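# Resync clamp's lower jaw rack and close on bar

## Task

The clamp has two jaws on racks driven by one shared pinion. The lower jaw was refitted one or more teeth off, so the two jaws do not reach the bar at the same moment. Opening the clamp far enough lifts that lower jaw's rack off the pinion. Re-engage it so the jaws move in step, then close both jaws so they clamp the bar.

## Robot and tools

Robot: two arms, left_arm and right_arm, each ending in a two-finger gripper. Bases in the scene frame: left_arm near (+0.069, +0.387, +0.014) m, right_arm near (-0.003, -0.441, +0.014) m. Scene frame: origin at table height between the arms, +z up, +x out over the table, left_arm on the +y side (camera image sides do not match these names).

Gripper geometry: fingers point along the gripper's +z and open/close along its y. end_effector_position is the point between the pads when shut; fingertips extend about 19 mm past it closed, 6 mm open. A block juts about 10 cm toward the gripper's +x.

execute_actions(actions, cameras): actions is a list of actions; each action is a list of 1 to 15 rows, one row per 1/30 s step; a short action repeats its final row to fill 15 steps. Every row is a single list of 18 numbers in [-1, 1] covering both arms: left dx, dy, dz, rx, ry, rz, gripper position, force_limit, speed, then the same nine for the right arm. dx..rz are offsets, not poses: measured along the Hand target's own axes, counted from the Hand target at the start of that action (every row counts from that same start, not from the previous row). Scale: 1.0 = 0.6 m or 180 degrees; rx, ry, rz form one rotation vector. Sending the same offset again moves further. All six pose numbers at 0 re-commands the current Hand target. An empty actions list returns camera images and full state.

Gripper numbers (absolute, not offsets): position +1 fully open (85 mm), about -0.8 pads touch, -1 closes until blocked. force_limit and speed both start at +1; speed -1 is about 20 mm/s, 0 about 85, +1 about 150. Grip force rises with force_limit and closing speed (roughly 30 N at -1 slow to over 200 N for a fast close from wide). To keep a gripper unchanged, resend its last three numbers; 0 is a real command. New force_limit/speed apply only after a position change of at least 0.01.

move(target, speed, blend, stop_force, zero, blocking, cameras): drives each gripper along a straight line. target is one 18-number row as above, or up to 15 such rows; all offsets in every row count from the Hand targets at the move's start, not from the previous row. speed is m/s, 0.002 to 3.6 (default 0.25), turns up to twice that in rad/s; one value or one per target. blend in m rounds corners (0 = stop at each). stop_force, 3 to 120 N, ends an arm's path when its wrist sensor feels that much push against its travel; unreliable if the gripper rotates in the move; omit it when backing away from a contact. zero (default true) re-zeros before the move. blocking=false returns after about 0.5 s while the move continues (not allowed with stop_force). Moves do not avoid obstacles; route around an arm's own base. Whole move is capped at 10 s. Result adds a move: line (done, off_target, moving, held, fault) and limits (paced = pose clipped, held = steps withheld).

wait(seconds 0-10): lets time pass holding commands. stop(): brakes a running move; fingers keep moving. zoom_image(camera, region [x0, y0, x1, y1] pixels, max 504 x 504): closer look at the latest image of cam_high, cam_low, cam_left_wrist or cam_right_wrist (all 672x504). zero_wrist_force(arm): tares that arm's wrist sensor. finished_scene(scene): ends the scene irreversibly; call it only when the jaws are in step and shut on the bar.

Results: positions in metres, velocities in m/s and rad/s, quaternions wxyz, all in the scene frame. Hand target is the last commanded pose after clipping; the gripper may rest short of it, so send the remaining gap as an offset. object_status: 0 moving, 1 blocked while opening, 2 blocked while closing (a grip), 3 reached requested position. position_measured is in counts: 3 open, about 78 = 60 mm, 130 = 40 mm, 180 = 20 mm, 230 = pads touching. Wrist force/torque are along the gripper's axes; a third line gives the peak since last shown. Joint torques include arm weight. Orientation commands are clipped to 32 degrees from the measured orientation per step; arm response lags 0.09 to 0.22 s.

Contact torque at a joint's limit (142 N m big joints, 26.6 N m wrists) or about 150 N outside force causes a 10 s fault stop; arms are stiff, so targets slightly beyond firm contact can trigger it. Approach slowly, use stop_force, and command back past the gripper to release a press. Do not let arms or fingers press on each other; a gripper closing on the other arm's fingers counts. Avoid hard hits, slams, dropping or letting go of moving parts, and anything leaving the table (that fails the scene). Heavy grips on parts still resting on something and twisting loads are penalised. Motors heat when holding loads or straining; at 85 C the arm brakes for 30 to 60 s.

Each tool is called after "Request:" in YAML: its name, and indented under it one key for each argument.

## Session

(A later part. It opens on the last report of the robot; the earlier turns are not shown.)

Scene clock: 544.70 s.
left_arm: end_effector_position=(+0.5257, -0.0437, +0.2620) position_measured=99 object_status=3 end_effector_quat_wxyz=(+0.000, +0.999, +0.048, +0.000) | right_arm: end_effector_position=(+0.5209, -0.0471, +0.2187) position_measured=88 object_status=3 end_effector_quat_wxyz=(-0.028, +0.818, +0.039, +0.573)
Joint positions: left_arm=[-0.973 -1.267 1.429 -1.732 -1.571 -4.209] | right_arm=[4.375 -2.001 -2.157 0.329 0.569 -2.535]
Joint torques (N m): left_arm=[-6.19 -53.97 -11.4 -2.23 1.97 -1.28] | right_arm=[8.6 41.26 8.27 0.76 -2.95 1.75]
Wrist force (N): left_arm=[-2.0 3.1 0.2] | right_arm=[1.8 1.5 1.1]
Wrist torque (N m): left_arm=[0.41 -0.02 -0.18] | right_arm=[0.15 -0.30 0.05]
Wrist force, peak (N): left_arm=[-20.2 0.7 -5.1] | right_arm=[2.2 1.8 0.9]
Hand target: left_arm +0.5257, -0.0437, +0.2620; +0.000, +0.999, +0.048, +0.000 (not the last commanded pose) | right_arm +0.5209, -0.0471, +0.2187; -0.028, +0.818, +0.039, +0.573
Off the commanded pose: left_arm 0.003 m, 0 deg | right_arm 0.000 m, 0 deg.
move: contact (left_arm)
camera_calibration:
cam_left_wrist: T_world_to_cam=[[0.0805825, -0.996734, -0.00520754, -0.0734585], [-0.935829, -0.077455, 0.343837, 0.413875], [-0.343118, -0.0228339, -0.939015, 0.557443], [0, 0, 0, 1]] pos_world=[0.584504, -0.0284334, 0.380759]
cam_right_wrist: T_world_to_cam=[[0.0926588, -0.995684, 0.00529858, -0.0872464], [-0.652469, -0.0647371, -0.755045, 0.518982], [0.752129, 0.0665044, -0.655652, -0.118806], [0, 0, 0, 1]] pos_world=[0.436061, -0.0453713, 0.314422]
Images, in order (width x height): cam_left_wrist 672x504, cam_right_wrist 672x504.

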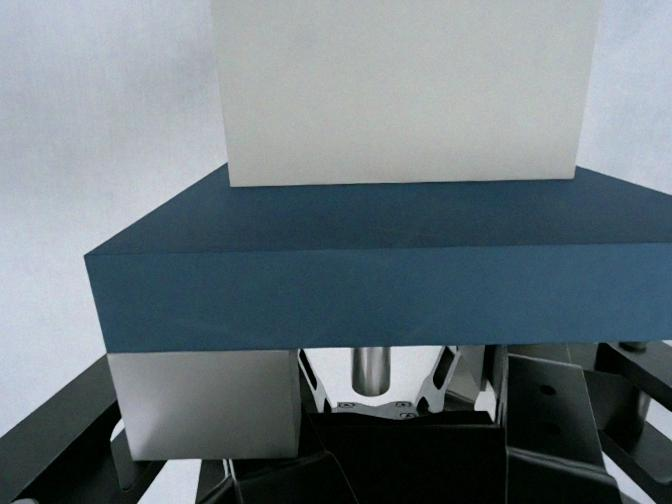

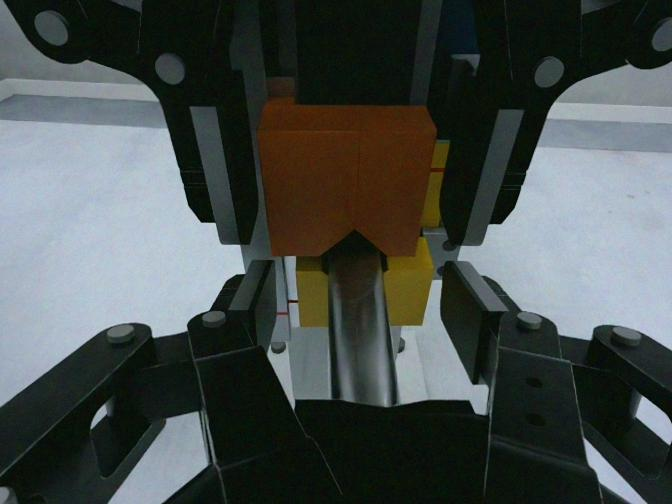

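Request:
move:
  target:
    - [-0.0025,0,0,0,0,0,0.24,-0.5,0,0,0,0,0,0,0,-1,-0.6,-1]
  speed: 0.02
  cameras: ["cam_right_wrist"]

Request:
zoom_image:
  camera: "cam_right_wrist"
  region: [200, 80, 520, 420]

Scene clock: 558.23 s.
left_arm: end_effector_position=(+0.5242, -0.0439, +0.2620) position_measured=99 object_status=3 end_effector_quat_wxyz=(+0.000, +0.999, +0.048, +0.000) | right_arm: end_effector_position=(+0.5209, -0.0472, +0.2186) position_measured=126 object_status=0 end_effector_quat_wxyz=(-0.028, +0.818, +0.039, +0.573)
Joint positions: left_arm=[-0.975 -1.27 1.432 -1.732 -1.571 -4.211] | right_arm=[4.375 -2.001 -2.157 0.329 0.569 -2.535]
Joint torques (N m): left_arm=[-1.38 -47.22 -19.58 -3.73 -0.28 0.18] | right_arm=[8.48 40.38 14.69 1.42 -0.7 1.91]
Wrist force (N): left_arm=[1.8 1.0 1.4] | right_arm=[-4.3 7.6 -9.4]
Wrist torque (N m): left_arm=[0.23 -0.32 -0.07] | right_arm=[-0.06 -0.19 0.14]
Wrist force, peak (N): left_arm=[-2.2 3.2 0.1] | right_arm=[-4.4 7.9 -9.2]
Hand target: left_arm +0.5242, -0.0439, +0.2620; +0.000, +0.999, +0.048, +0.000 | right_arm +0.5209, -0.0471, +0.2187; -0.028, +0.818, +0.039, +0.573
Off the commanded pose: left_arm 0.000 m, 0 deg | right_arm 0.000 m, 0 deg.
move: done
camera_calibration:
cam_right_wrist: T_world_to_cam=[[0.0925143, -0.995697, 0.00543538, -0.0872273], [-0.652478, -0.0647461, -0.755037, 0.518983], [0.752139, 0.0663052, -0.65566, -0.118817], [0, 0, 0, 1]] pos_world=[0.436061, -0.0453717, 0.314422]
Images, in order (width x height): cam_right_wrist 672x504.

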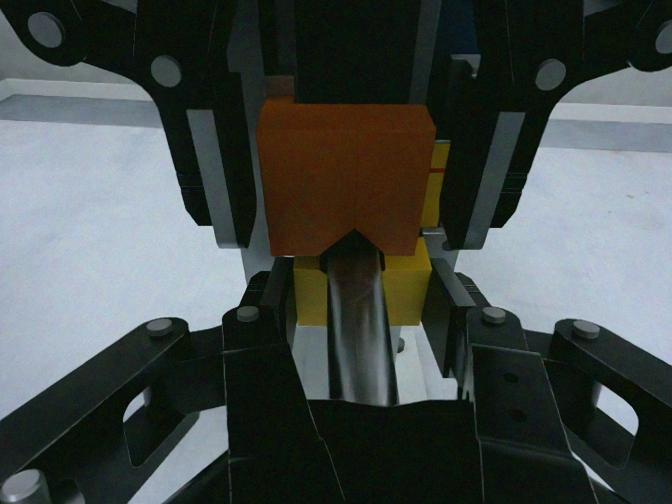

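Scaled by 1.482 from the camera's 672x504 image, which has a finer 960x720 frame.

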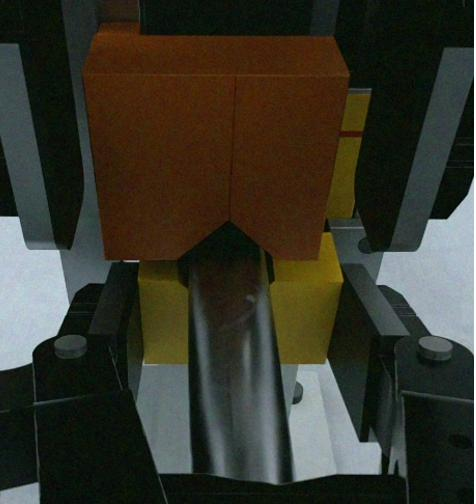

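Request:
move:
  target:
    - [0,0,0,0,0,0,0.24,-0.5,0,-0.00783,0,0.00285,0,0,0,-1,-0.6,-1]
  speed: 0.02
  cameras: ["cam_right_wrist"]

Request:
zoom_image:
  camera: "cam_right_wrist"
  region: [200, 80, 520, 420]

Scene clock: 567.17 s.
left_arm: end_effector_position=(+0.5242, -0.0439, +0.2620) position_measured=99 object_status=3 end_effector_quat_wxyz=(+0.000, +0.999, +0.048, +0.000) | right_arm: end_effector_position=(+0.5209, -0.0471, +0.2136) position_measured=126 object_status=2 end_effector_quat_wxyz=(-0.028, +0.818, +0.039, +0.573)
Joint positions: left_arm=[-0.975 -1.27 1.432 -1.732 -1.571 -4.211] | right_arm=[4.375 -2.013 -2.159 0.343 0.569 -2.535]
Joint torques (N m): left_arm=[6.54 -29.02 -37.49 -2.38 -0.87 1.17] | right_arm=[9.2 36.79 10.16 1.89 1.93 1.14]
Wrist force (N): left_arm=[1.9 1.1 1.4] | right_arm=[1.8 5.4 -6.3]
Wrist torque (N m): left_arm=[0.24 -0.34 -0.07] | right_arm=[0.00 -0.31 0.08]
Wrist force, peak (N): left_arm=[2.0 1.1 1.7] | right_arm=[-0.4 9.1 -14.8]
Hand target: left_arm +0.5242, -0.0439, +0.2620; +0.000, +0.999, +0.048, +0.000 | right_arm +0.5209, -0.0471, +0.2137; -0.028, +0.818, +0.039, +0.573
Off the commanded pose: left_arm 0.000 m, 0 deg | right_arm 0.000 m, 0 deg.
move: done
camera_calibration:
cam_right_wrist: T_world_to_cam=[[0.0926592, -0.995684, 0.00529815, -0.0872194], [-0.652526, -0.0647421, -0.754995, 0.51514], [0.75208, 0.0665, -0.655709, -0.12211], [0, 0, 0, 1]] pos_world=[0.436061, -0.0453713, 0.309322]
Images, in order (width x height): cam_right_wrist 672x504.

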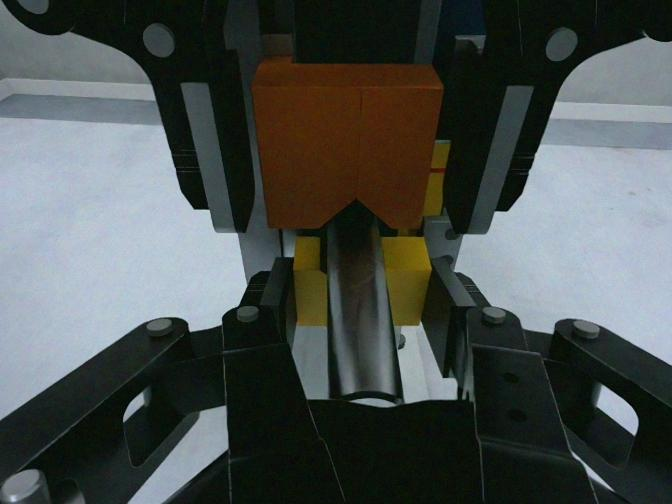

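Scaled by 1.482 from the camera's 672x504 image, which has a finer 960x720 frame.

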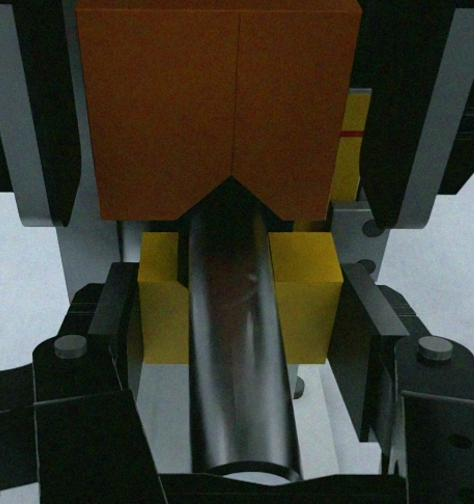

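Request:
move:
  target:
    - [0,0,0,0,0,0,-1,-0.6,-1,0,0,0,0,0,0,-1,-0.6,-1]
  speed: 0.02
  cameras: ["cam_right_wrist","cam_left_wrist"]

Scene clock: 645.93 s.
left_arm: end_effector_position=(+0.5242, -0.0438, +0.2620) position_measured=126 object_status=0 end_effector_quat_wxyz=(+0.000, +0.999, +0.048, +0.000) | right_arm: end_effector_position=(+0.5209, -0.0471, +0.2137) position_measured=126 object_status=2 end_effector_quat_wxyz=(-0.028, +0.818, +0.039, +0.573)
Joint positions: left_arm=[-0.975 -1.27 1.432 -1.732 -1.571 -4.211] | right_arm=[4.375 -2.013 -2.159 0.343 0.569 -2.535]
Joint torques (N m): left_arm=[-3.19 -28.76 -37.5 -9.44 -0.7 1.1] | right_arm=[6.6 36.76 20.89 3.09 -0.21 -1.47]
Wrist force (N): left_arm=[-6.4 -25.6 -13.9] | right_arm=[5.1 6.5 -8.0]
Wrist torque (N m): left_arm=[0.20 -0.15 -0.52] | right_arm=[-0.08 -0.37 0.07]
Wrist force, peak (N): left_arm=[-6.4 -25.6 -13.9] | right_arm=[5.2 6.6 -7.9]
Hand target: left_arm +0.5242, -0.0439, +0.2620; +0.000, +0.999, +0.048, +0.000 | right_arm +0.5209, -0.0471, +0.2137; -0.028, +0.818, +0.039, +0.573
Off the commanded pose: left_arm 0.000 m, 0 deg | right_arm 0.000 m, 0 deg.
move: done
camera_calibration:
cam_left_wrist: T_world_to_cam=[[0.0806383, -0.996729, -0.005343, -0.0734188], [-0.935792, -0.0775519, 0.343918, 0.412408], [-0.343207, -0.022733, -0.938985, 0.55697], [0, 0, 0, 1]] pos_world=[0.583004, -0.028534, 0.380759]
cam_right_wrist: T_world_to_cam=[[0.0926648, -0.995683, 0.00530569, -0.0872247], [-0.652468, -0.0647464, -0.755045, 0.515206], [0.752129, 0.0665043, -0.655652, -0.122084], [0, 0, 0, 1]] pos_world=[0.436061, -0.0453713, 0.309422]
Images, in order (width x height): cam_left_wrist 672x504, cam_right_wrist 672x504.

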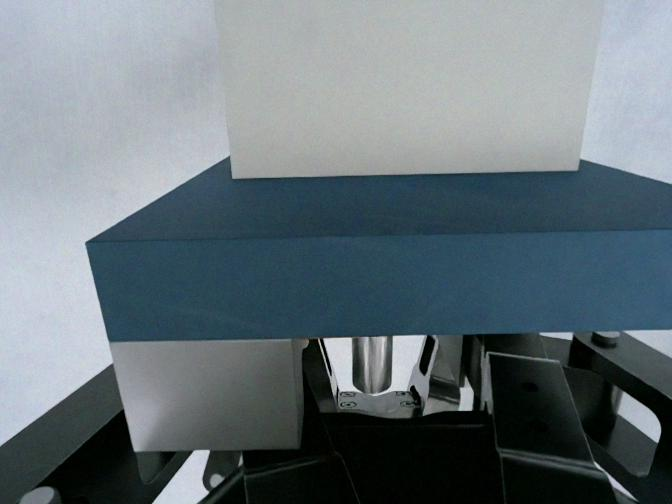

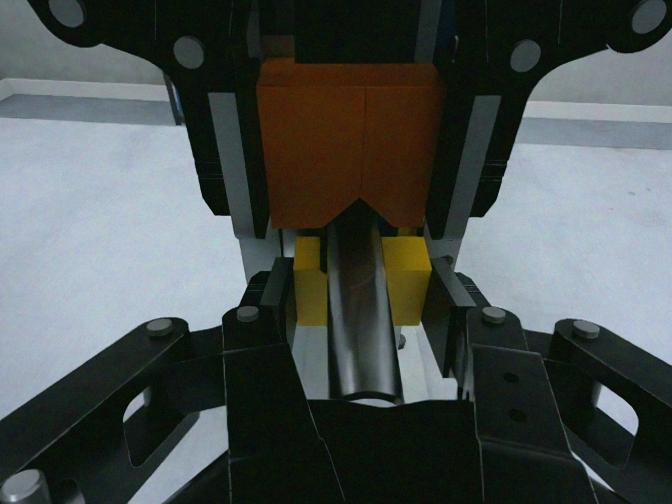

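Request:
move:
  target:
    - [0,-0.00167,0,0,0,0,-1,-0.6,-1,0,0,0,0,0,0,0.326,-0.6,-0.5]
    - [0,-0.00167,0,0,0,0,-1,-0.6,-1,0,0,-0.0833,0,0,0,0.326,-0.6,-0.5]
    - [0,-0.00167,0,0,0,0,-1,-0.6,-1,-0.0567,0,-0.0790,0,0.1111,0,0.326,-0.6,-0.5]
  speed: 0.12
  cameras: ["cam_right_wrist"]

Request:
zoom_image:
  camera: "cam_right_wrist"
  region: [200, 30, 520, 330]

Scene clock: 671.23 s.
left_arm: end_effector_position=(+0.5241, -0.0429, +0.2620) position_measured=126 object_status=2 end_effector_quat_wxyz=(+0.000, +0.999, +0.048, +0.000) | right_arm: end_effector_position=(+0.4650, -0.0524, +0.1979) position_measured=88 object_status=3 end_effector_quat_wxyz=(-0.034, +0.706, +0.034, +0.706)
Joint positions: left_arm=[-0.975 -1.271 1.435 -1.733 -1.571 -4.21] | right_arm=[4.532 -2.355 -2.102 1.314 0.301 -3.139]
Joint torques (N m): left_arm=[10.61 -56.1 -10.54 -0.21 2.58 -1.23] | right_arm=[-10.29 40.88 2.38 2.39 1.61 -1.64]
Wrist force (N): left_arm=[1.2 8.8 3.6] | right_arm=[2.1 1.8 2.3]
Wrist torque (N m): left_arm=[0.32 -0.32 0.01] | right_arm=[0.31 -0.47 -0.11]
Wrist force, peak (N): left_arm=[-7.1 -29.8 -12.8] | right_arm=[5.3 6.7 -7.9]
Hand target: left_arm +0.5241, -0.0429, +0.2620; +0.000, +0.999, +0.048, +0.000 | right_arm +0.4650, -0.0525, +0.1979; -0.034, +0.706, +0.034, +0.706
Off the commanded pose: left_arm 0.000 m, 0 deg | right_arm 0.000 m, 0 deg.
move: done
camera_calibration:
cam_right_wrist: T_world_to_cam=[[0.090717, -0.99587, 0.00372897, -0.0860013], [-0.356203, -0.0359439, -0.933717, 0.365565], [0.929995, 0.0833757, -0.357992, -0.230716], [0, 0, 0, 1]] pos_world=[0.352582, -0.0532701, 0.259061]
Images, in order (width x height): cam_right_wrist 672x504.

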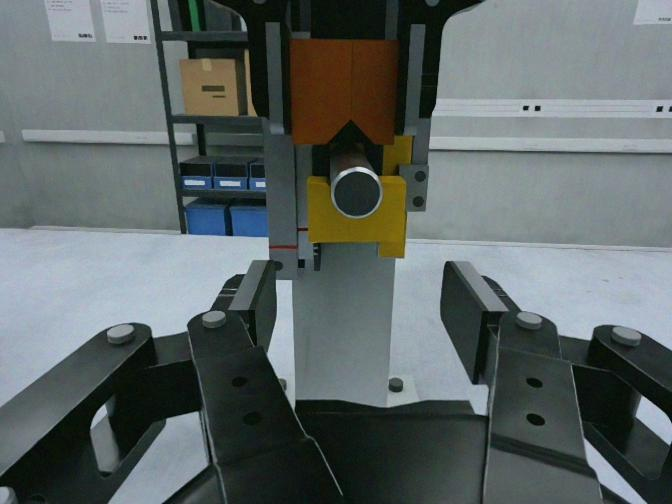

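Scaled by 1.575 from the camera's 672x504 image, which has a finer 960x720 frame.

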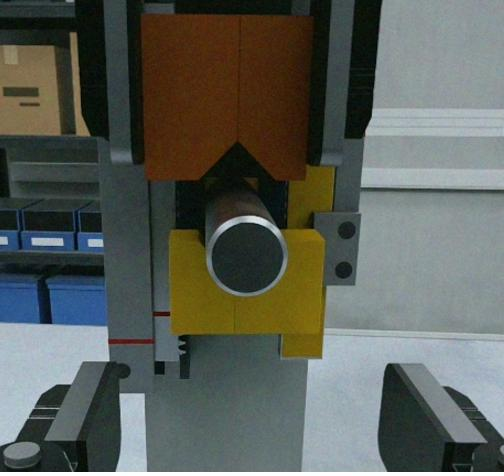

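Request:
move:
  target:
    - [0,0,-0.025,0,0,0,-1,-0.6,-1,0,0,0,0,0,0,0.326,-0.6,-0.5]
  speed: 0.03
  cameras: ["cam_right_wrist"]

Request:
zoom_image:
  camera: "cam_right_wrist"
  region: [200, 0, 520, 330]

Scene clock: 677.10 s.
left_arm: end_effector_position=(+0.5242, -0.0429, +0.2773) position_measured=126 object_status=2 end_effector_quat_wxyz=(+0.000, +0.999, +0.048, +0.000) end_effector_velocity=(+0.000, +0.000, -0.001) end_effector_angular_velocity=(-0.002, -0.002, +0.000) | right_arm: end_effector_position=(+0.4650, -0.0525, +0.1979) position_measured=88 object_status=3 end_effector_quat_wxyz=(-0.034, +0.706, +0.034, +0.706)
Joint positions: left_arm=[-0.974 -1.277 1.402 -1.696 -1.571 -4.21] | right_arm=[4.532 -2.355 -2.102 1.314 0.301 -3.139]
Joint velocities: left_arm=[0 0 0.003 -0.006 0 0] | right_arm=[within noise]
Joint torques (N m): left_arm=[10.02 -45.93 -11.62 -3.53 2.46 -1.1] | right_arm=[-9.97 46.64 0.94 -1.32 -1.06 1.69]
Wrist force (N): left_arm=[0.2 6.0 2.9] | right_arm=[2.2 1.8 2.4]
Wrist torque (N m): left_arm=[0.28 -0.34 -0.08] | right_arm=[0.31 -0.49 -0.11]
Wrist force, peak (N): left_arm=[2.7 14.6 5.6] | right_arm=[2.5 1.7 2.5]
Hand target: left_arm +0.5242, -0.0429, +0.2770; +0.000, +0.999, +0.048, +0.000 | right_arm +0.4650, -0.0525, +0.1979; -0.034, +0.706, +0.034, +0.706
Off the commanded pose: left_arm 0.000 m, 0 deg | right_arm 0.000 m, 0 deg.
move: done
camera_calibration:
cam_right_wrist: T_world_to_cam=[[0.0905809, -0.995882, 0.00367408, -0.0860397], [-0.356183, -0.0358415, -0.933729, 0.365563], [0.930016, 0.0832693, -0.357962, -0.230729], [0, 0, 0, 1]] pos_world=[0.352582, -0.0533705, 0.259061]
Images, in order (width x height): cam_right_wrist 672x504.

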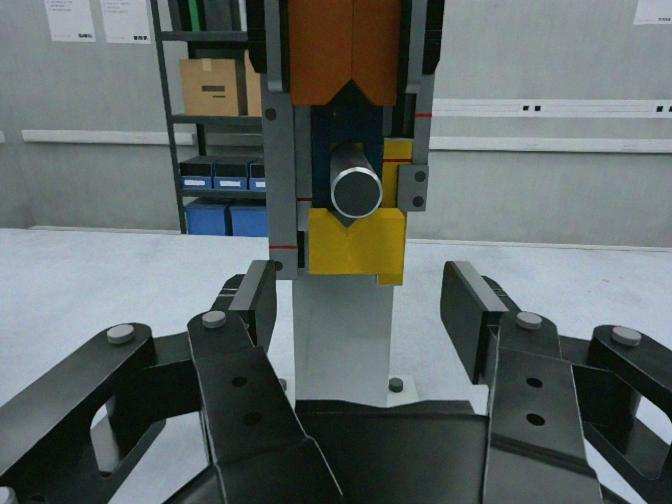

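Scaled by 1.527 from the camera's 672x504 image, which has a finer 960x720 frame.

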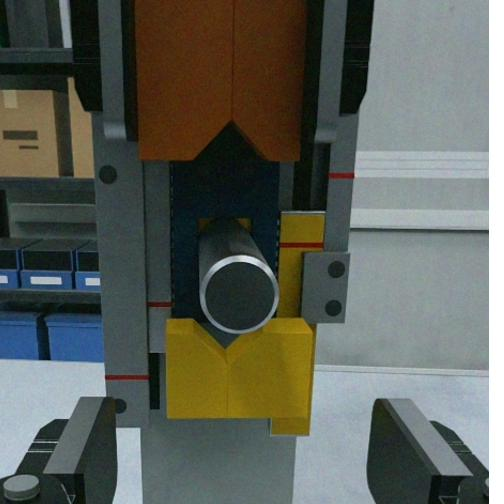

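Request:
move:
  target:
    - [0,0,0,0,0,0,-1,-0.6,-1,0,0.0003,0.0921,0,0,0,0.326,-0.6,-0.5]
    - [0,0,0,0,0,0,-1,-0.6,-1,0,0.0003,0.0921,0,0,0,-1,-0.6,-1]
  speed: 0.08
  cameras: ["cam_right_wrist"]

Request:
zoom_image:
  camera: "cam_right_wrist"
  region: [200, 0, 520, 330]

Scene clock: 692.40 s.
left_arm: end_effector_position=(+0.5242, -0.0429, +0.2770) position_measured=126 object_status=2 end_effector_quat_wxyz=(+0.000, +0.999, +0.048, +0.000) | right_arm: end_effector_position=(+0.5200, -0.0474, +0.1979) position_measured=126 object_status=0 end_effector_quat_wxyz=(-0.034, +0.706, +0.034, +0.706)
Joint positions: left_arm=[-0.974 -1.276 1.403 -1.696 -1.571 -4.21] | right_arm=[4.408 -2.382 -2 1.24 0.425 -3.14]
Joint torques (N m): left_arm=[2.07 -29.18 -9.83 -1.69 0.1 0.91] | right_arm=[9.64 47.62 13.32 1.65 2.57 1.87]
Wrist force (N): left_arm=[0.9 7.9 1.9] | right_arm=[1.9 4.2 -3.9]
Wrist torque (N m): left_arm=[0.26 -0.29 0.00] | right_arm=[0.17 -0.49 -0.03]
Wrist force, peak (N): left_arm=[1.1 8.2 1.7] | right_arm=[2.1 4.2 -4.0]
Hand target: left_arm +0.5242, -0.0429, +0.2770; +0.000, +0.999, +0.048, +0.000 | right_arm +0.5200, -0.0474, +0.1979; -0.034, +0.706, +0.034, +0.706
Off the commanded pose: left_arm 0.000 m, 0 deg | right_arm 0.000 m, 0 deg.
move: done
camera_calibration:
cam_right_wrist: T_world_to_cam=[[0.090523, -0.995887, 0.00380237, -0.0859526], [-0.356177, -0.0359404, -0.933727, 0.385329], [0.930023, 0.0831694, -0.357965, -0.282312], [0, 0, 0, 1]] pos_world=[0.407582, -0.0482706, 0.259061]
Images, in order (width x height): cam_right_wrist 672x504.

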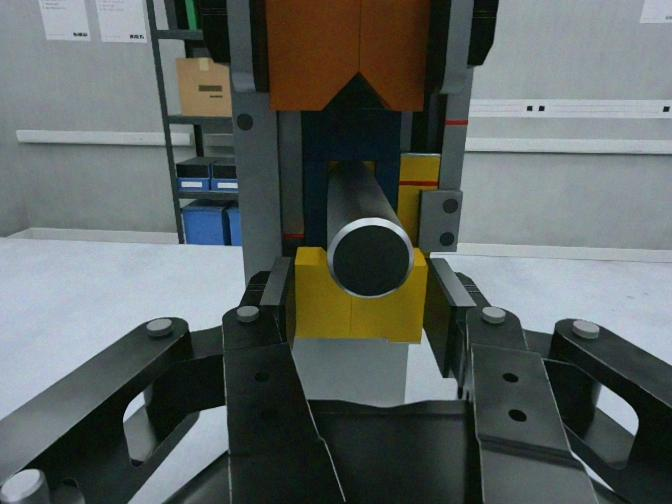

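Scaled by 1.527 from the camera's 672x504 image, which has a finer 960x720 frame.

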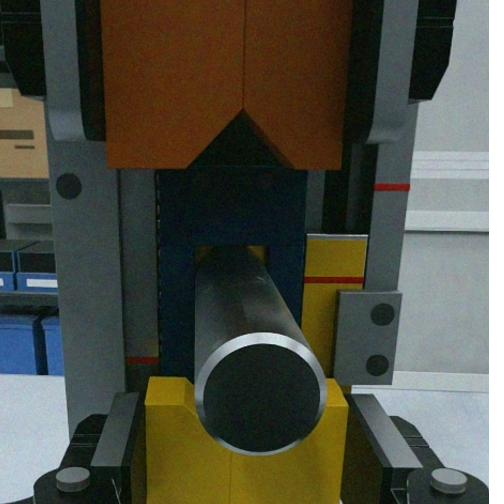

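Request:
move:
  target:
    - [0,0,-0.02333,0,0,0,-1,-0.6,-1,-0.02333,0,0,0,0,0,-1,-0.6,-1]
  speed: 0.03
  cameras: ["cam_right_wrist"]

Request:
zoom_image:
  camera: "cam_right_wrist"
  region: [200, 0, 520, 330]

Scene clock: 706.27 s.
left_arm: end_effector_position=(+0.5242, -0.0429, +0.2912) position_measured=126 object_status=2 end_effector_quat_wxyz=(+0.000, +0.999, +0.048, +0.000) end_effector_velocity=(+0.000, +0.000, -0.002) end_effector_angular_velocity=(-0.001, +0.000, +0.000) | right_arm: end_effector_position=(+0.5201, -0.0473, +0.1839) position_measured=126 object_status=2 end_effector_quat_wxyz=(-0.035, +0.706, +0.033, +0.706)
Joint positions: left_arm=[-0.974 -1.28 1.371 -1.661 -1.571 -4.21] | right_arm=[4.408 -2.417 -1.992 1.267 0.425 -3.14]
Joint velocities: left_arm=[0 0.001 0.003 -0.005 0 0] | right_arm=[within noise]
Joint torques (N m): left_arm=[-3.37 -50.22 -11.77 -4.27 0.58 1.15] | right_arm=[8.39 48.71 5.19 -1.16 1.67 -1.82]
Wrist force (N): left_arm=[-1.2 4.3 4.3] | right_arm=[-0.2 1.9 2.4]
Wrist torque (N m): left_arm=[0.26 -0.26 -0.19] | right_arm=[0.32 -0.48 -0.06]
Wrist force, peak (N): left_arm=[1.0 9.6 0.6] | right_arm=[13.5 5.6 -2.7]
Hand target: left_arm +0.5242, -0.0429, +0.2910; +0.000, +0.999, +0.048, +0.000 | right_arm +0.5200, -0.0473, +0.1839; -0.034, +0.706, +0.034, +0.706
Off the commanded pose: left_arm 0.000 m, 0 deg | right_arm 0.000 m, 0 deg.
move: done
camera_calibration:
cam_right_wrist: T_world_to_cam=[[0.0906416, -0.995877, 0.00355449, -0.0858864], [-0.3561, -0.0357439, -0.933764, 0.372244], [0.930041, 0.0833721, -0.357872, -0.287343], [0, 0, 0, 1]] pos_world=[0.407582, -0.0482704, 0.245061]
Images, in order (width x height): cam_right_wrist 672x504.

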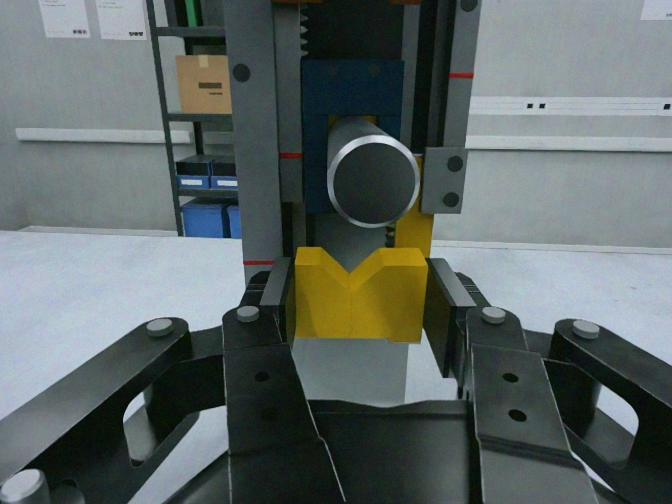

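Scaled by 1.527 from the camera's 672x504 image, which has a finer 960x720 frame.

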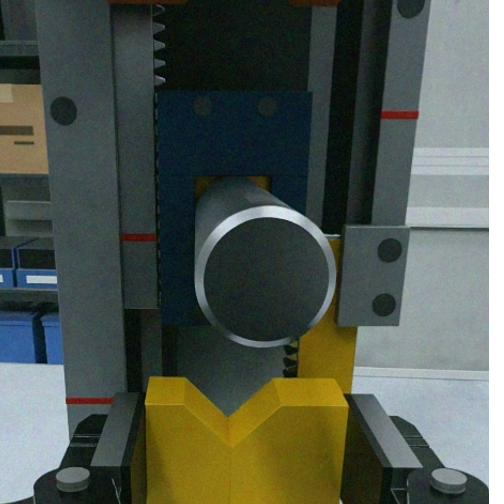

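Request:
move:
  target:
    - [0,0,0,0,0,0,-1,-0.6,-1,-0.00167,0,0,0,0,0,-1,-0.6,-1]
  speed: 0.01

Scene clock: 710.17 s.
left_arm: end_effector_position=(+0.5242, -0.0429, +0.2910) position_measured=126 object_status=2 end_effector_quat_wxyz=(+0.000, +0.999, +0.048, +0.000) | right_arm: end_effector_position=(+0.5200, -0.0473, +0.1829) position_measured=126 object_status=2 end_effector_quat_wxyz=(-0.034, +0.706, +0.034, +0.706)
Joint positions: left_arm=[-0.974 -1.28 1.372 -1.661 -1.571 -4.21] | right_arm=[4.408 -2.419 -1.992 1.269 0.425 -3.14]
Joint torques (N m): left_arm=[1.91 -30.53 -12.06 -1.76 2.72 0.86] | right_arm=[10.26 34.62 14.31 2.66 -1.05 -1.09]
Wrist force (N): left_arm=[0.4 6.8 4.3] | right_arm=[-0.4 1.7 2.3]
Wrist torque (N m): left_arm=[0.25 -0.27 -0.08] | right_arm=[0.29 -0.46 -0.07]
Wrist force, peak (N): left_arm=[0.5 7.1 4.4] | right_arm=[-0.4 1.9 2.4]
Hand target: left_arm +0.5242, -0.0429, +0.2910; +0.000, +0.999, +0.048, +0.000 | right_arm +0.5200, -0.0473, +0.1829; -0.034, +0.706, +0.034, +0.706
Off the commanded pose: left_arm 0.000 m, 0 deg | right_arm 0.000 m, 0 deg.
move: done

Request:
move:
  target:
    - [0,0,0.00357,0,0,0,-1,-0.6,-1,0,0,0,0,0,0,-1,-0.6,-1]
    - [0,0,0.02024,0,0,0,-1,-0.6,-1,0.01667,0,0,0,0,0,-1,-0.6,-1]
  speed: 0.02
  cameras: ["cam_right_wrist"]

Request:
zoom_image:
  camera: "cam_right_wrist"
  region: [200, 0, 520, 330]

Scene clock: 749.23 s.
left_arm: end_effector_position=(+0.5241, -0.0428, +0.2786) position_measured=126 object_status=2 end_effector_quat_wxyz=(+0.000, +0.999, +0.048, +0.000) | right_arm: end_effector_position=(+0.5200, -0.0474, +0.1930) position_measured=126 object_status=2 end_effector_quat_wxyz=(-0.034, +0.706, +0.034, +0.706)
Joint positions: left_arm=[-0.974 -1.277 1.399 -1.692 -1.571 -4.21] | right_arm=[4.408 -2.394 -1.998 1.25 0.425 -3.14]
Joint torques (N m): left_arm=[6.66 -33.91 -34.06 0.29 2.48 0.59] | right_arm=[5.59 29.66 8.36 2.07 -0.45 -0.12]
Wrist force (N): left_arm=[1.2 8.5 1.8] | right_arm=[5.0 3.2 -2.7]
Wrist torque (N m): left_arm=[0.27 -0.32 0.02] | right_arm=[0.26 -0.60 -0.05]
Wrist force, peak (N): left_arm=[1.3 7.8 4.1] | right_arm=[5.0 3.2 -2.7]
Hand target: left_arm +0.5242, -0.0429, +0.2788; +0.000, +0.999, +0.048, +0.000 | right_arm +0.5200, -0.0474, +0.1929; -0.034, +0.706, +0.034, +0.706
Off the commanded pose: left_arm 0.000 m, 0 deg | right_arm 0.000 m, 0 deg.
move: done
camera_calibration:
cam_right_wrist: T_world_to_cam=[[0.0905928, -0.99588, 0.00398876, -0.0860093], [-0.356159, -0.0361388, -0.933726, 0.380736], [0.930023, 0.0831683, -0.357966, -0.284066], [0, 0, 0, 1]] pos_world=[0.407582, -0.0482703, 0.25416]
Images, in order (width x height): cam_right_wrist 672x504.

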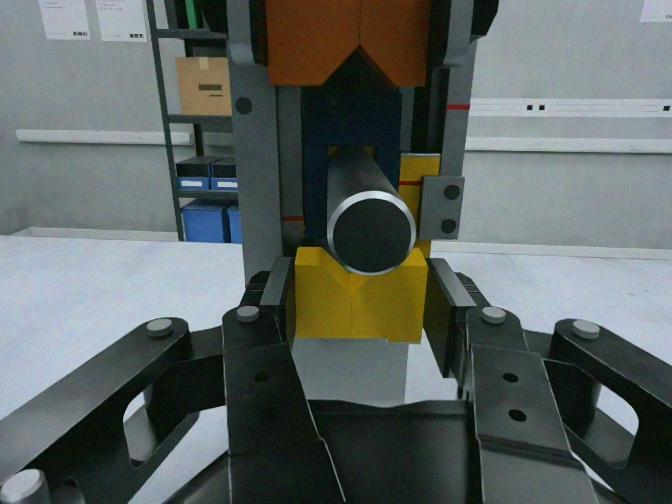

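Scaled by 1.527 from the camera's 672x504 image, which has a finer 960x720 frame.

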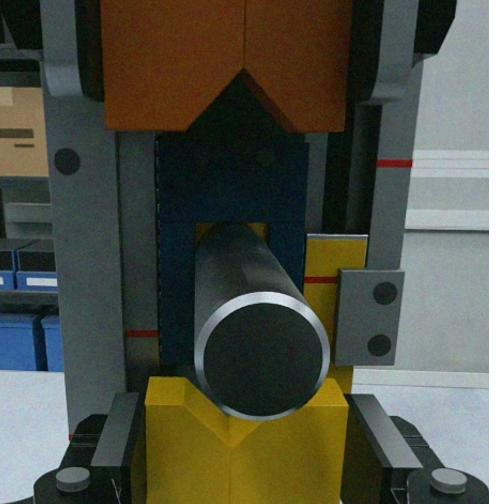

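Request:
move:
  target:
    - [0,0,0.03667,0,0,0,-1,-0.6,-1,0.03667,0,0,0,0,0,-1,-0.6,-1]
  speed: 0.03
  cameras: ["cam_right_wrist"]

Request:
zoom_image:
  camera: "cam_right_wrist"
  region: [200, 0, 520, 330]

Scene clock: 771.60 s.
left_arm: end_effector_position=(+0.5241, -0.0428, +0.2566) position_measured=126 object_status=2 end_effector_quat_wxyz=(-0.001, +0.999, +0.048, +0.000) end_effector_velocity=(+0.000, +0.000, +0.002) end_effector_angular_velocity=(+0.001, +0.000, +0.000) | right_arm: end_effector_position=(+0.5200, -0.0474, +0.2150) position_measured=126 object_status=2 end_effector_quat_wxyz=(-0.034, +0.706, +0.034, +0.706) end_effector_velocity=(+0.000, -0.001, -0.002) end_effector_angular_velocity=(+0.003, +0.000, +0.000)
Joint positions: left_arm=[-0.974 -1.269 1.446 -1.746 -1.571 -4.21] | right_arm=[4.408 -2.34 -2.008 1.206 0.425 -3.14]
Joint velocities: left_arm=[0 -0.001 -0.003 0.005 0 0] | right_arm=[0 -0.004 -0.001 0.006 0 0.002]
Joint torques (N m): left_arm=[5.9 -37.95 -34.58 1.14 2.21 -1.28] | right_arm=[-10.49 26.99 11.69 1.55 3.96 1.72]
Wrist force (N): left_arm=[1.1 12.1 -1.2] | right_arm=[8.5 7.2 -12.0]
Wrist torque (N m): left_arm=[0.31 -0.25 0.14] | right_arm=[-0.07 -0.69 -0.40]
Wrist force, peak (N): left_arm=[1.1 12.1 -1.2] | right_arm=[8.5 7.2 -12.0]
Hand target: left_arm +0.5241, -0.0429, +0.2568; +0.000, +0.999, +0.048, +0.000 | right_arm +0.5201, -0.0474, +0.2149; -0.034, +0.706, +0.034, +0.706
Off the commanded pose: left_arm 0.000 m, 0 deg | right_arm 0.000 m, 0 deg.
move: done
camera_calibration:
cam_right_wrist: T_world_to_cam=[[0.0905928, -0.99588, 0.00398876, -0.086097], [-0.356159, -0.0361388, -0.933726, 0.401278], [0.930023, 0.0831683, -0.357966, -0.276191], [0, 0, 0, 1]] pos_world=[0.407582, -0.0482703, 0.27616]
Images, in order (width x height): cam_right_wrist 672x504.

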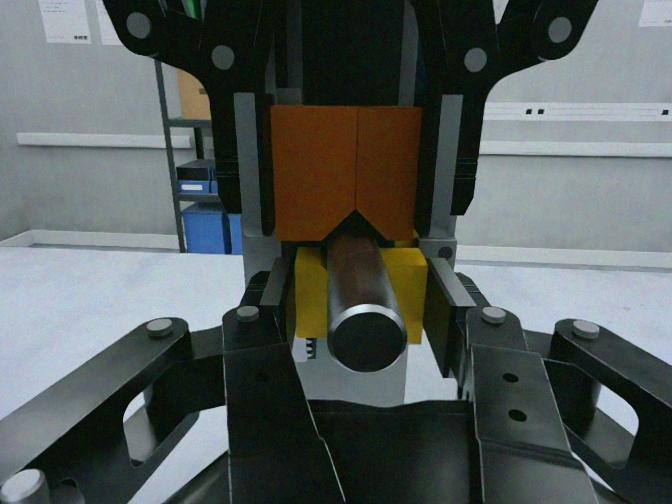

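Scaled by 1.527 from the camera's 672x504 image, which has a finer 960x720 frame.

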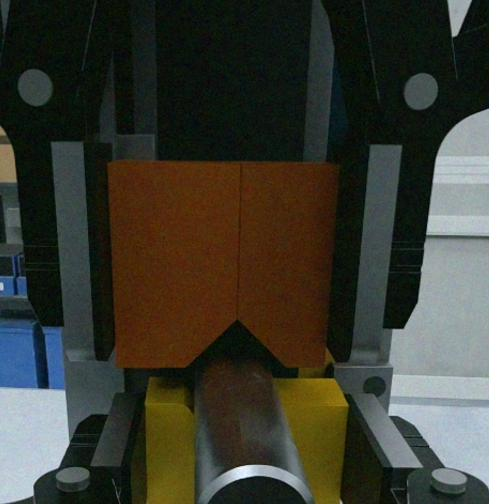

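Request:
move:
  target:
    - [0,0,0.00667,0,0,0,-1,-0.6,-1,0.00667,0,0,0,0,0,-1,-0.6,-1]
  speed: 0.006
  stop_force: 10
  cameras: ["cam_right_wrist", "cam_left_wrist"]

Request:
zoom_image:
  camera: "cam_right_wrist"
  region: [200, 50, 520, 380]

Scene clock: 786.77 s.
left_arm: end_effector_position=(+0.5241, -0.0429, +0.2543) position_measured=126 object_status=2 end_effector_quat_wxyz=(+0.000, +0.999, +0.048, +0.000) | right_arm: end_effector_position=(+0.5201, -0.0474, +0.2178) position_measured=126 object_status=2 end_effector_quat_wxyz=(-0.034, +0.706, +0.034, +0.706)
Joint positions: left_arm=[-0.975 -1.268 1.451 -1.752 -1.571 -4.21] | right_arm=[4.408 -2.334 -2.009 1.201 0.425 -3.14]
Joint torques (N m): left_arm=[-3.22 -46.83 -33.9 -0.61 2.42 -1.43] | right_arm=[-9.19 30.2 19.73 1.93 3.46 0.91]
Wrist force (N): left_arm=[0.4 6.5 -5.6] | right_arm=[-2.2 8.2 -5.4]
Wrist torque (N m): left_arm=[0.34 -0.26 0.29] | right_arm=[0.07 -0.49 -0.24]
Wrist force, peak (N): left_arm=[-1.3 4.0 -15.9] | right_arm=[7.3 7.9 -14.9]
Hand target: left_arm +0.5241, -0.0429, +0.2543; +0.000, +0.999, +0.048, +0.000 (not the last commanded pose) | right_arm +0.5201, -0.0474, +0.2178; -0.034, +0.706, +0.034, +0.706 (not the last commanded pose)
Off the commanded pose: left_arm 0.001 m, 0 deg | right_arm 0.001 m, 0 deg.
move: contact (left_arm, right_arm)
camera_calibration:
cam_left_wrist: T_world_to_cam=[[0.0806166, -0.996732, -0.00511394, -0.0725271], [-0.935827, -0.0774547, 0.343845, 0.41509], [-0.343117, -0.0229338, -0.939013, 0.54968], [0, 0, 0, 1]] pos_world=[0.582904, -0.0275331, 0.373059]
cam_right_wrist: T_world_to_cam=[[0.0906158, -0.995879, 0.00376727, -0.0860557], [-0.356174, -0.0359407, -0.933728, 0.403909], [0.930016, 0.0832687, -0.357962, -0.275181], [0, 0, 0, 1]] pos_world=[0.407582, -0.0482704, 0.278961]
Images, in order (width x height): cam_left_wrist 672x504, cam_right_wrist 672x504.

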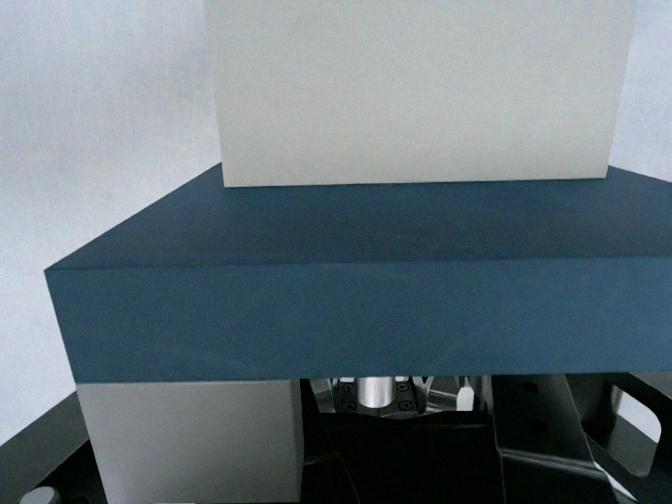

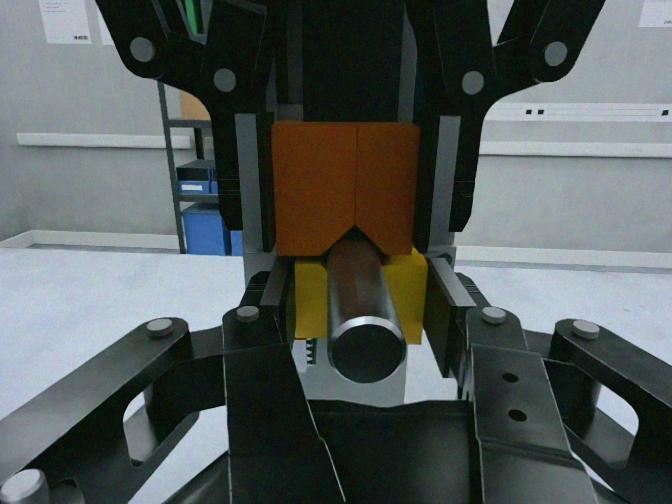

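Scaled by 1.527 from the camera's 672x504 image, which has a finer 960x720 frame.

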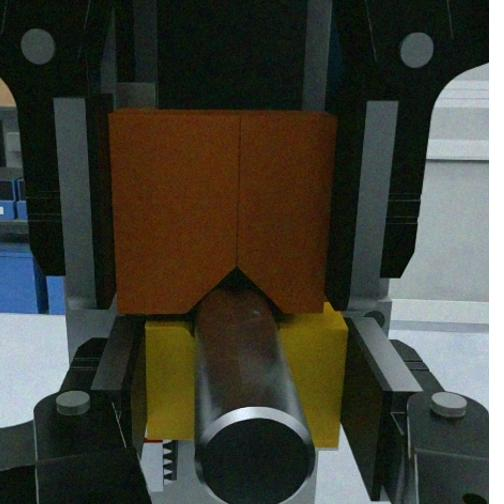

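Request:
move:
  target:
    - [0,0,0,0,0,0,-1,-0.6,-1,0,0,0,0,0,0,0.326,-0.6,-0.7]
    - [0,0,0,0,0,0,-1,-0.6,-1,0,0,-0.0917,0,0,0,0.326,-0.6,-0.7]
  speed: 0.1
  cameras: ["cam_right_wrist"]

Request:
zoom_image:
  camera: "cam_right_wrist"
  region: [220, 80, 480, 340]

Scene clock: 797.83 s.
left_arm: end_effector_position=(+0.5241, -0.0429, +0.2543) position_measured=126 object_status=2 end_effector_quat_wxyz=(+0.000, +0.999, +0.048, +0.000) | right_arm: end_effector_position=(+0.4653, -0.0527, +0.2179) position_measured=88 object_status=3 end_effector_quat_wxyz=(-0.035, +0.706, +0.034, +0.706)
Joint positions: left_arm=[-0.975 -1.268 1.451 -1.752 -1.571 -4.21] | right_arm=[4.532 -2.302 -2.112 1.271 0.302 -3.139]
Joint torques (N m): left_arm=[-1.02 -48.77 -29 -1.88 2.42 -1.34] | right_arm=[-2.99 25.76 9.62 -0.92 1.38 -1.8]
Wrist force (N): left_arm=[0.6 7.1 -5.0] | right_arm=[2.3 2.1 2.6]
Wrist torque (N m): left_arm=[0.34 -0.27 0.23] | right_arm=[0.34 -0.50 -0.12]
Wrist force, peak (N): left_arm=[0.5 7.4 -5.3] | right_arm=[-2.3 8.2 -5.5]
Hand target: left_arm +0.5241, -0.0429, +0.2543; +0.000, +0.999, +0.048, +0.000 | right_arm +0.4653, -0.0527, +0.2178; -0.034, +0.706, +0.034, +0.706
Off the commanded pose: left_arm 0.000 m, 0 deg | right_arm 0.000 m, 0 deg.
move: done
camera_calibration:
cam_right_wrist: T_world_to_cam=[[0.0906384, -0.995878, 0.003546, -0.0863238], [-0.356101, -0.0357349, -0.933764, 0.384325], [0.930041, 0.0833722, -0.357872, -0.22386], [0, 0, 0, 1]] pos_world=[0.352882, -0.0535704, 0.279061]
Images, in order (width x height): cam_right_wrist 672x504.

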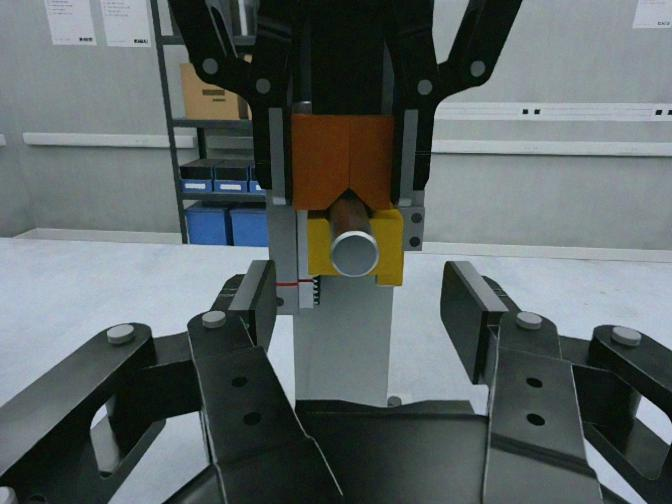

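Scaled by 1.938 from the camera's 672x504 image, which has a finer 960x720 frame.

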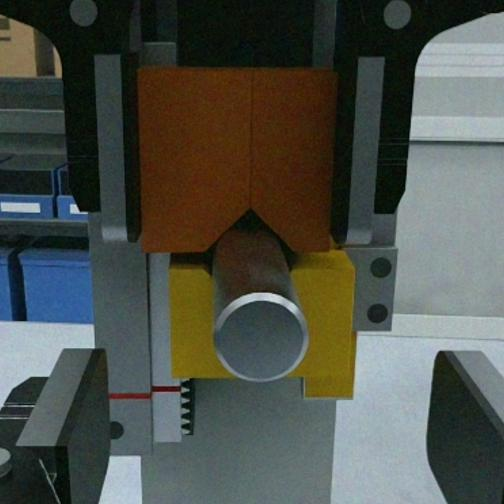

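Request:
move:
  target:
    - [0,0,0,0,0,0,0.24,-0.6,-0.7,0,0,0,0,0,0,0.326,-0.6,-0.7]
    - [-0.005,0,0,0,0,0,0.24,-0.6,-0.7,0,0,0,0,0,0,0.326,-0.6,-0.7]
    - [-0.01,0,-0.2,0,0,0,0.24,-0.6,-0.7,0,0,0,0,0,0,0.326,-0.6,-0.7]
  speed: 0.12
  cameras: ["cam_right_wrist"]

Request:
zoom_image:
  camera: "cam_right_wrist"
  region: [220, 80, 480, 340]

Scene clock: 807.07 s.
left_arm: end_effector_position=(+0.5183, -0.0436, +0.3742) position_measured=99 object_status=3 end_effector_quat_wxyz=(+0.000, +0.999, +0.048, +0.000) | right_arm: end_effector_position=(+0.4653, -0.0527, +0.2178) position_measured=88 object_status=3 end_effector_quat_wxyz=(-0.034, +0.706, +0.034, +0.706)
Joint positions: left_arm=[-0.983 -1.287 1.168 -1.451 -1.571 -4.219] | right_arm=[4.532 -2.302 -2.112 1.271 0.302 -3.139]
Joint torques (N m): left_arm=[-0.73 -44.39 -22.49 -2.14 -0.17 0.09] | right_arm=[8.89 26.47 2.42 2.23 -1.28 -1.71]
Wrist force (N): left_arm=[1.4 1.6 2.0] | right_arm=[2.2 2.0 2.4]
Wrist torque (N m): left_arm=[0.32 -0.27 -0.04] | right_arm=[0.33 -0.48 -0.11]
Wrist force, peak (N): left_arm=[0.5 7.4 -5.1] | right_arm=[2.5 2.2 2.6]
Hand target: left_arm +0.5183, -0.0435, +0.3743; +0.000, +0.999, +0.048, +0.000 | right_arm +0.4653, -0.0527, +0.2178; -0.034, +0.706, +0.034, +0.706
Off the commanded pose: left_arm 0.000 m, 0 deg | right_arm 0.000 m, 0 deg.
move: done
camera_calibration:
cam_right_wrist: T_world_to_cam=[[0.0906158, -0.995879, 0.00376727, -0.0863772], [-0.356174, -0.0359407, -0.933728, 0.384235], [0.930016, 0.0832687, -0.357962, -0.223868], [0, 0, 0, 1]] pos_world=[0.352882, -0.0535704, 0.278961]
Images, in order (width x height): cam_right_wrist 672x504.

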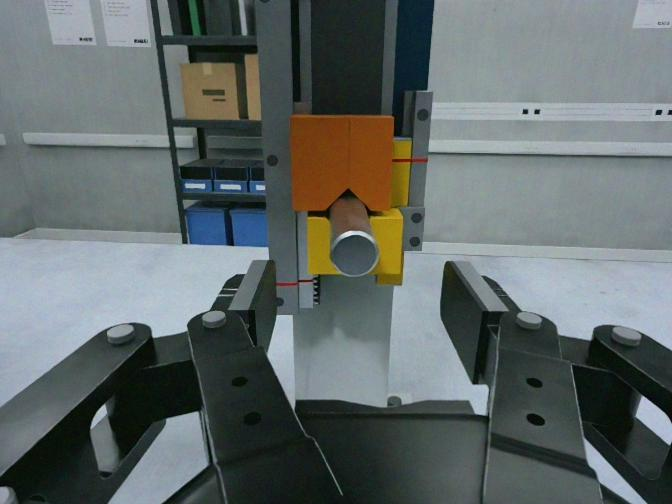

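Scaled by 1.938 from the camera's 672x504 image, which has a finer 960x720 frame.

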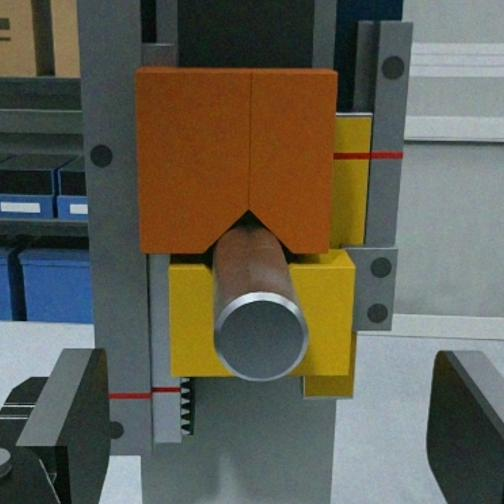

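Request:
finished_scene:
  scene: 1

The scene is finished: the task was done.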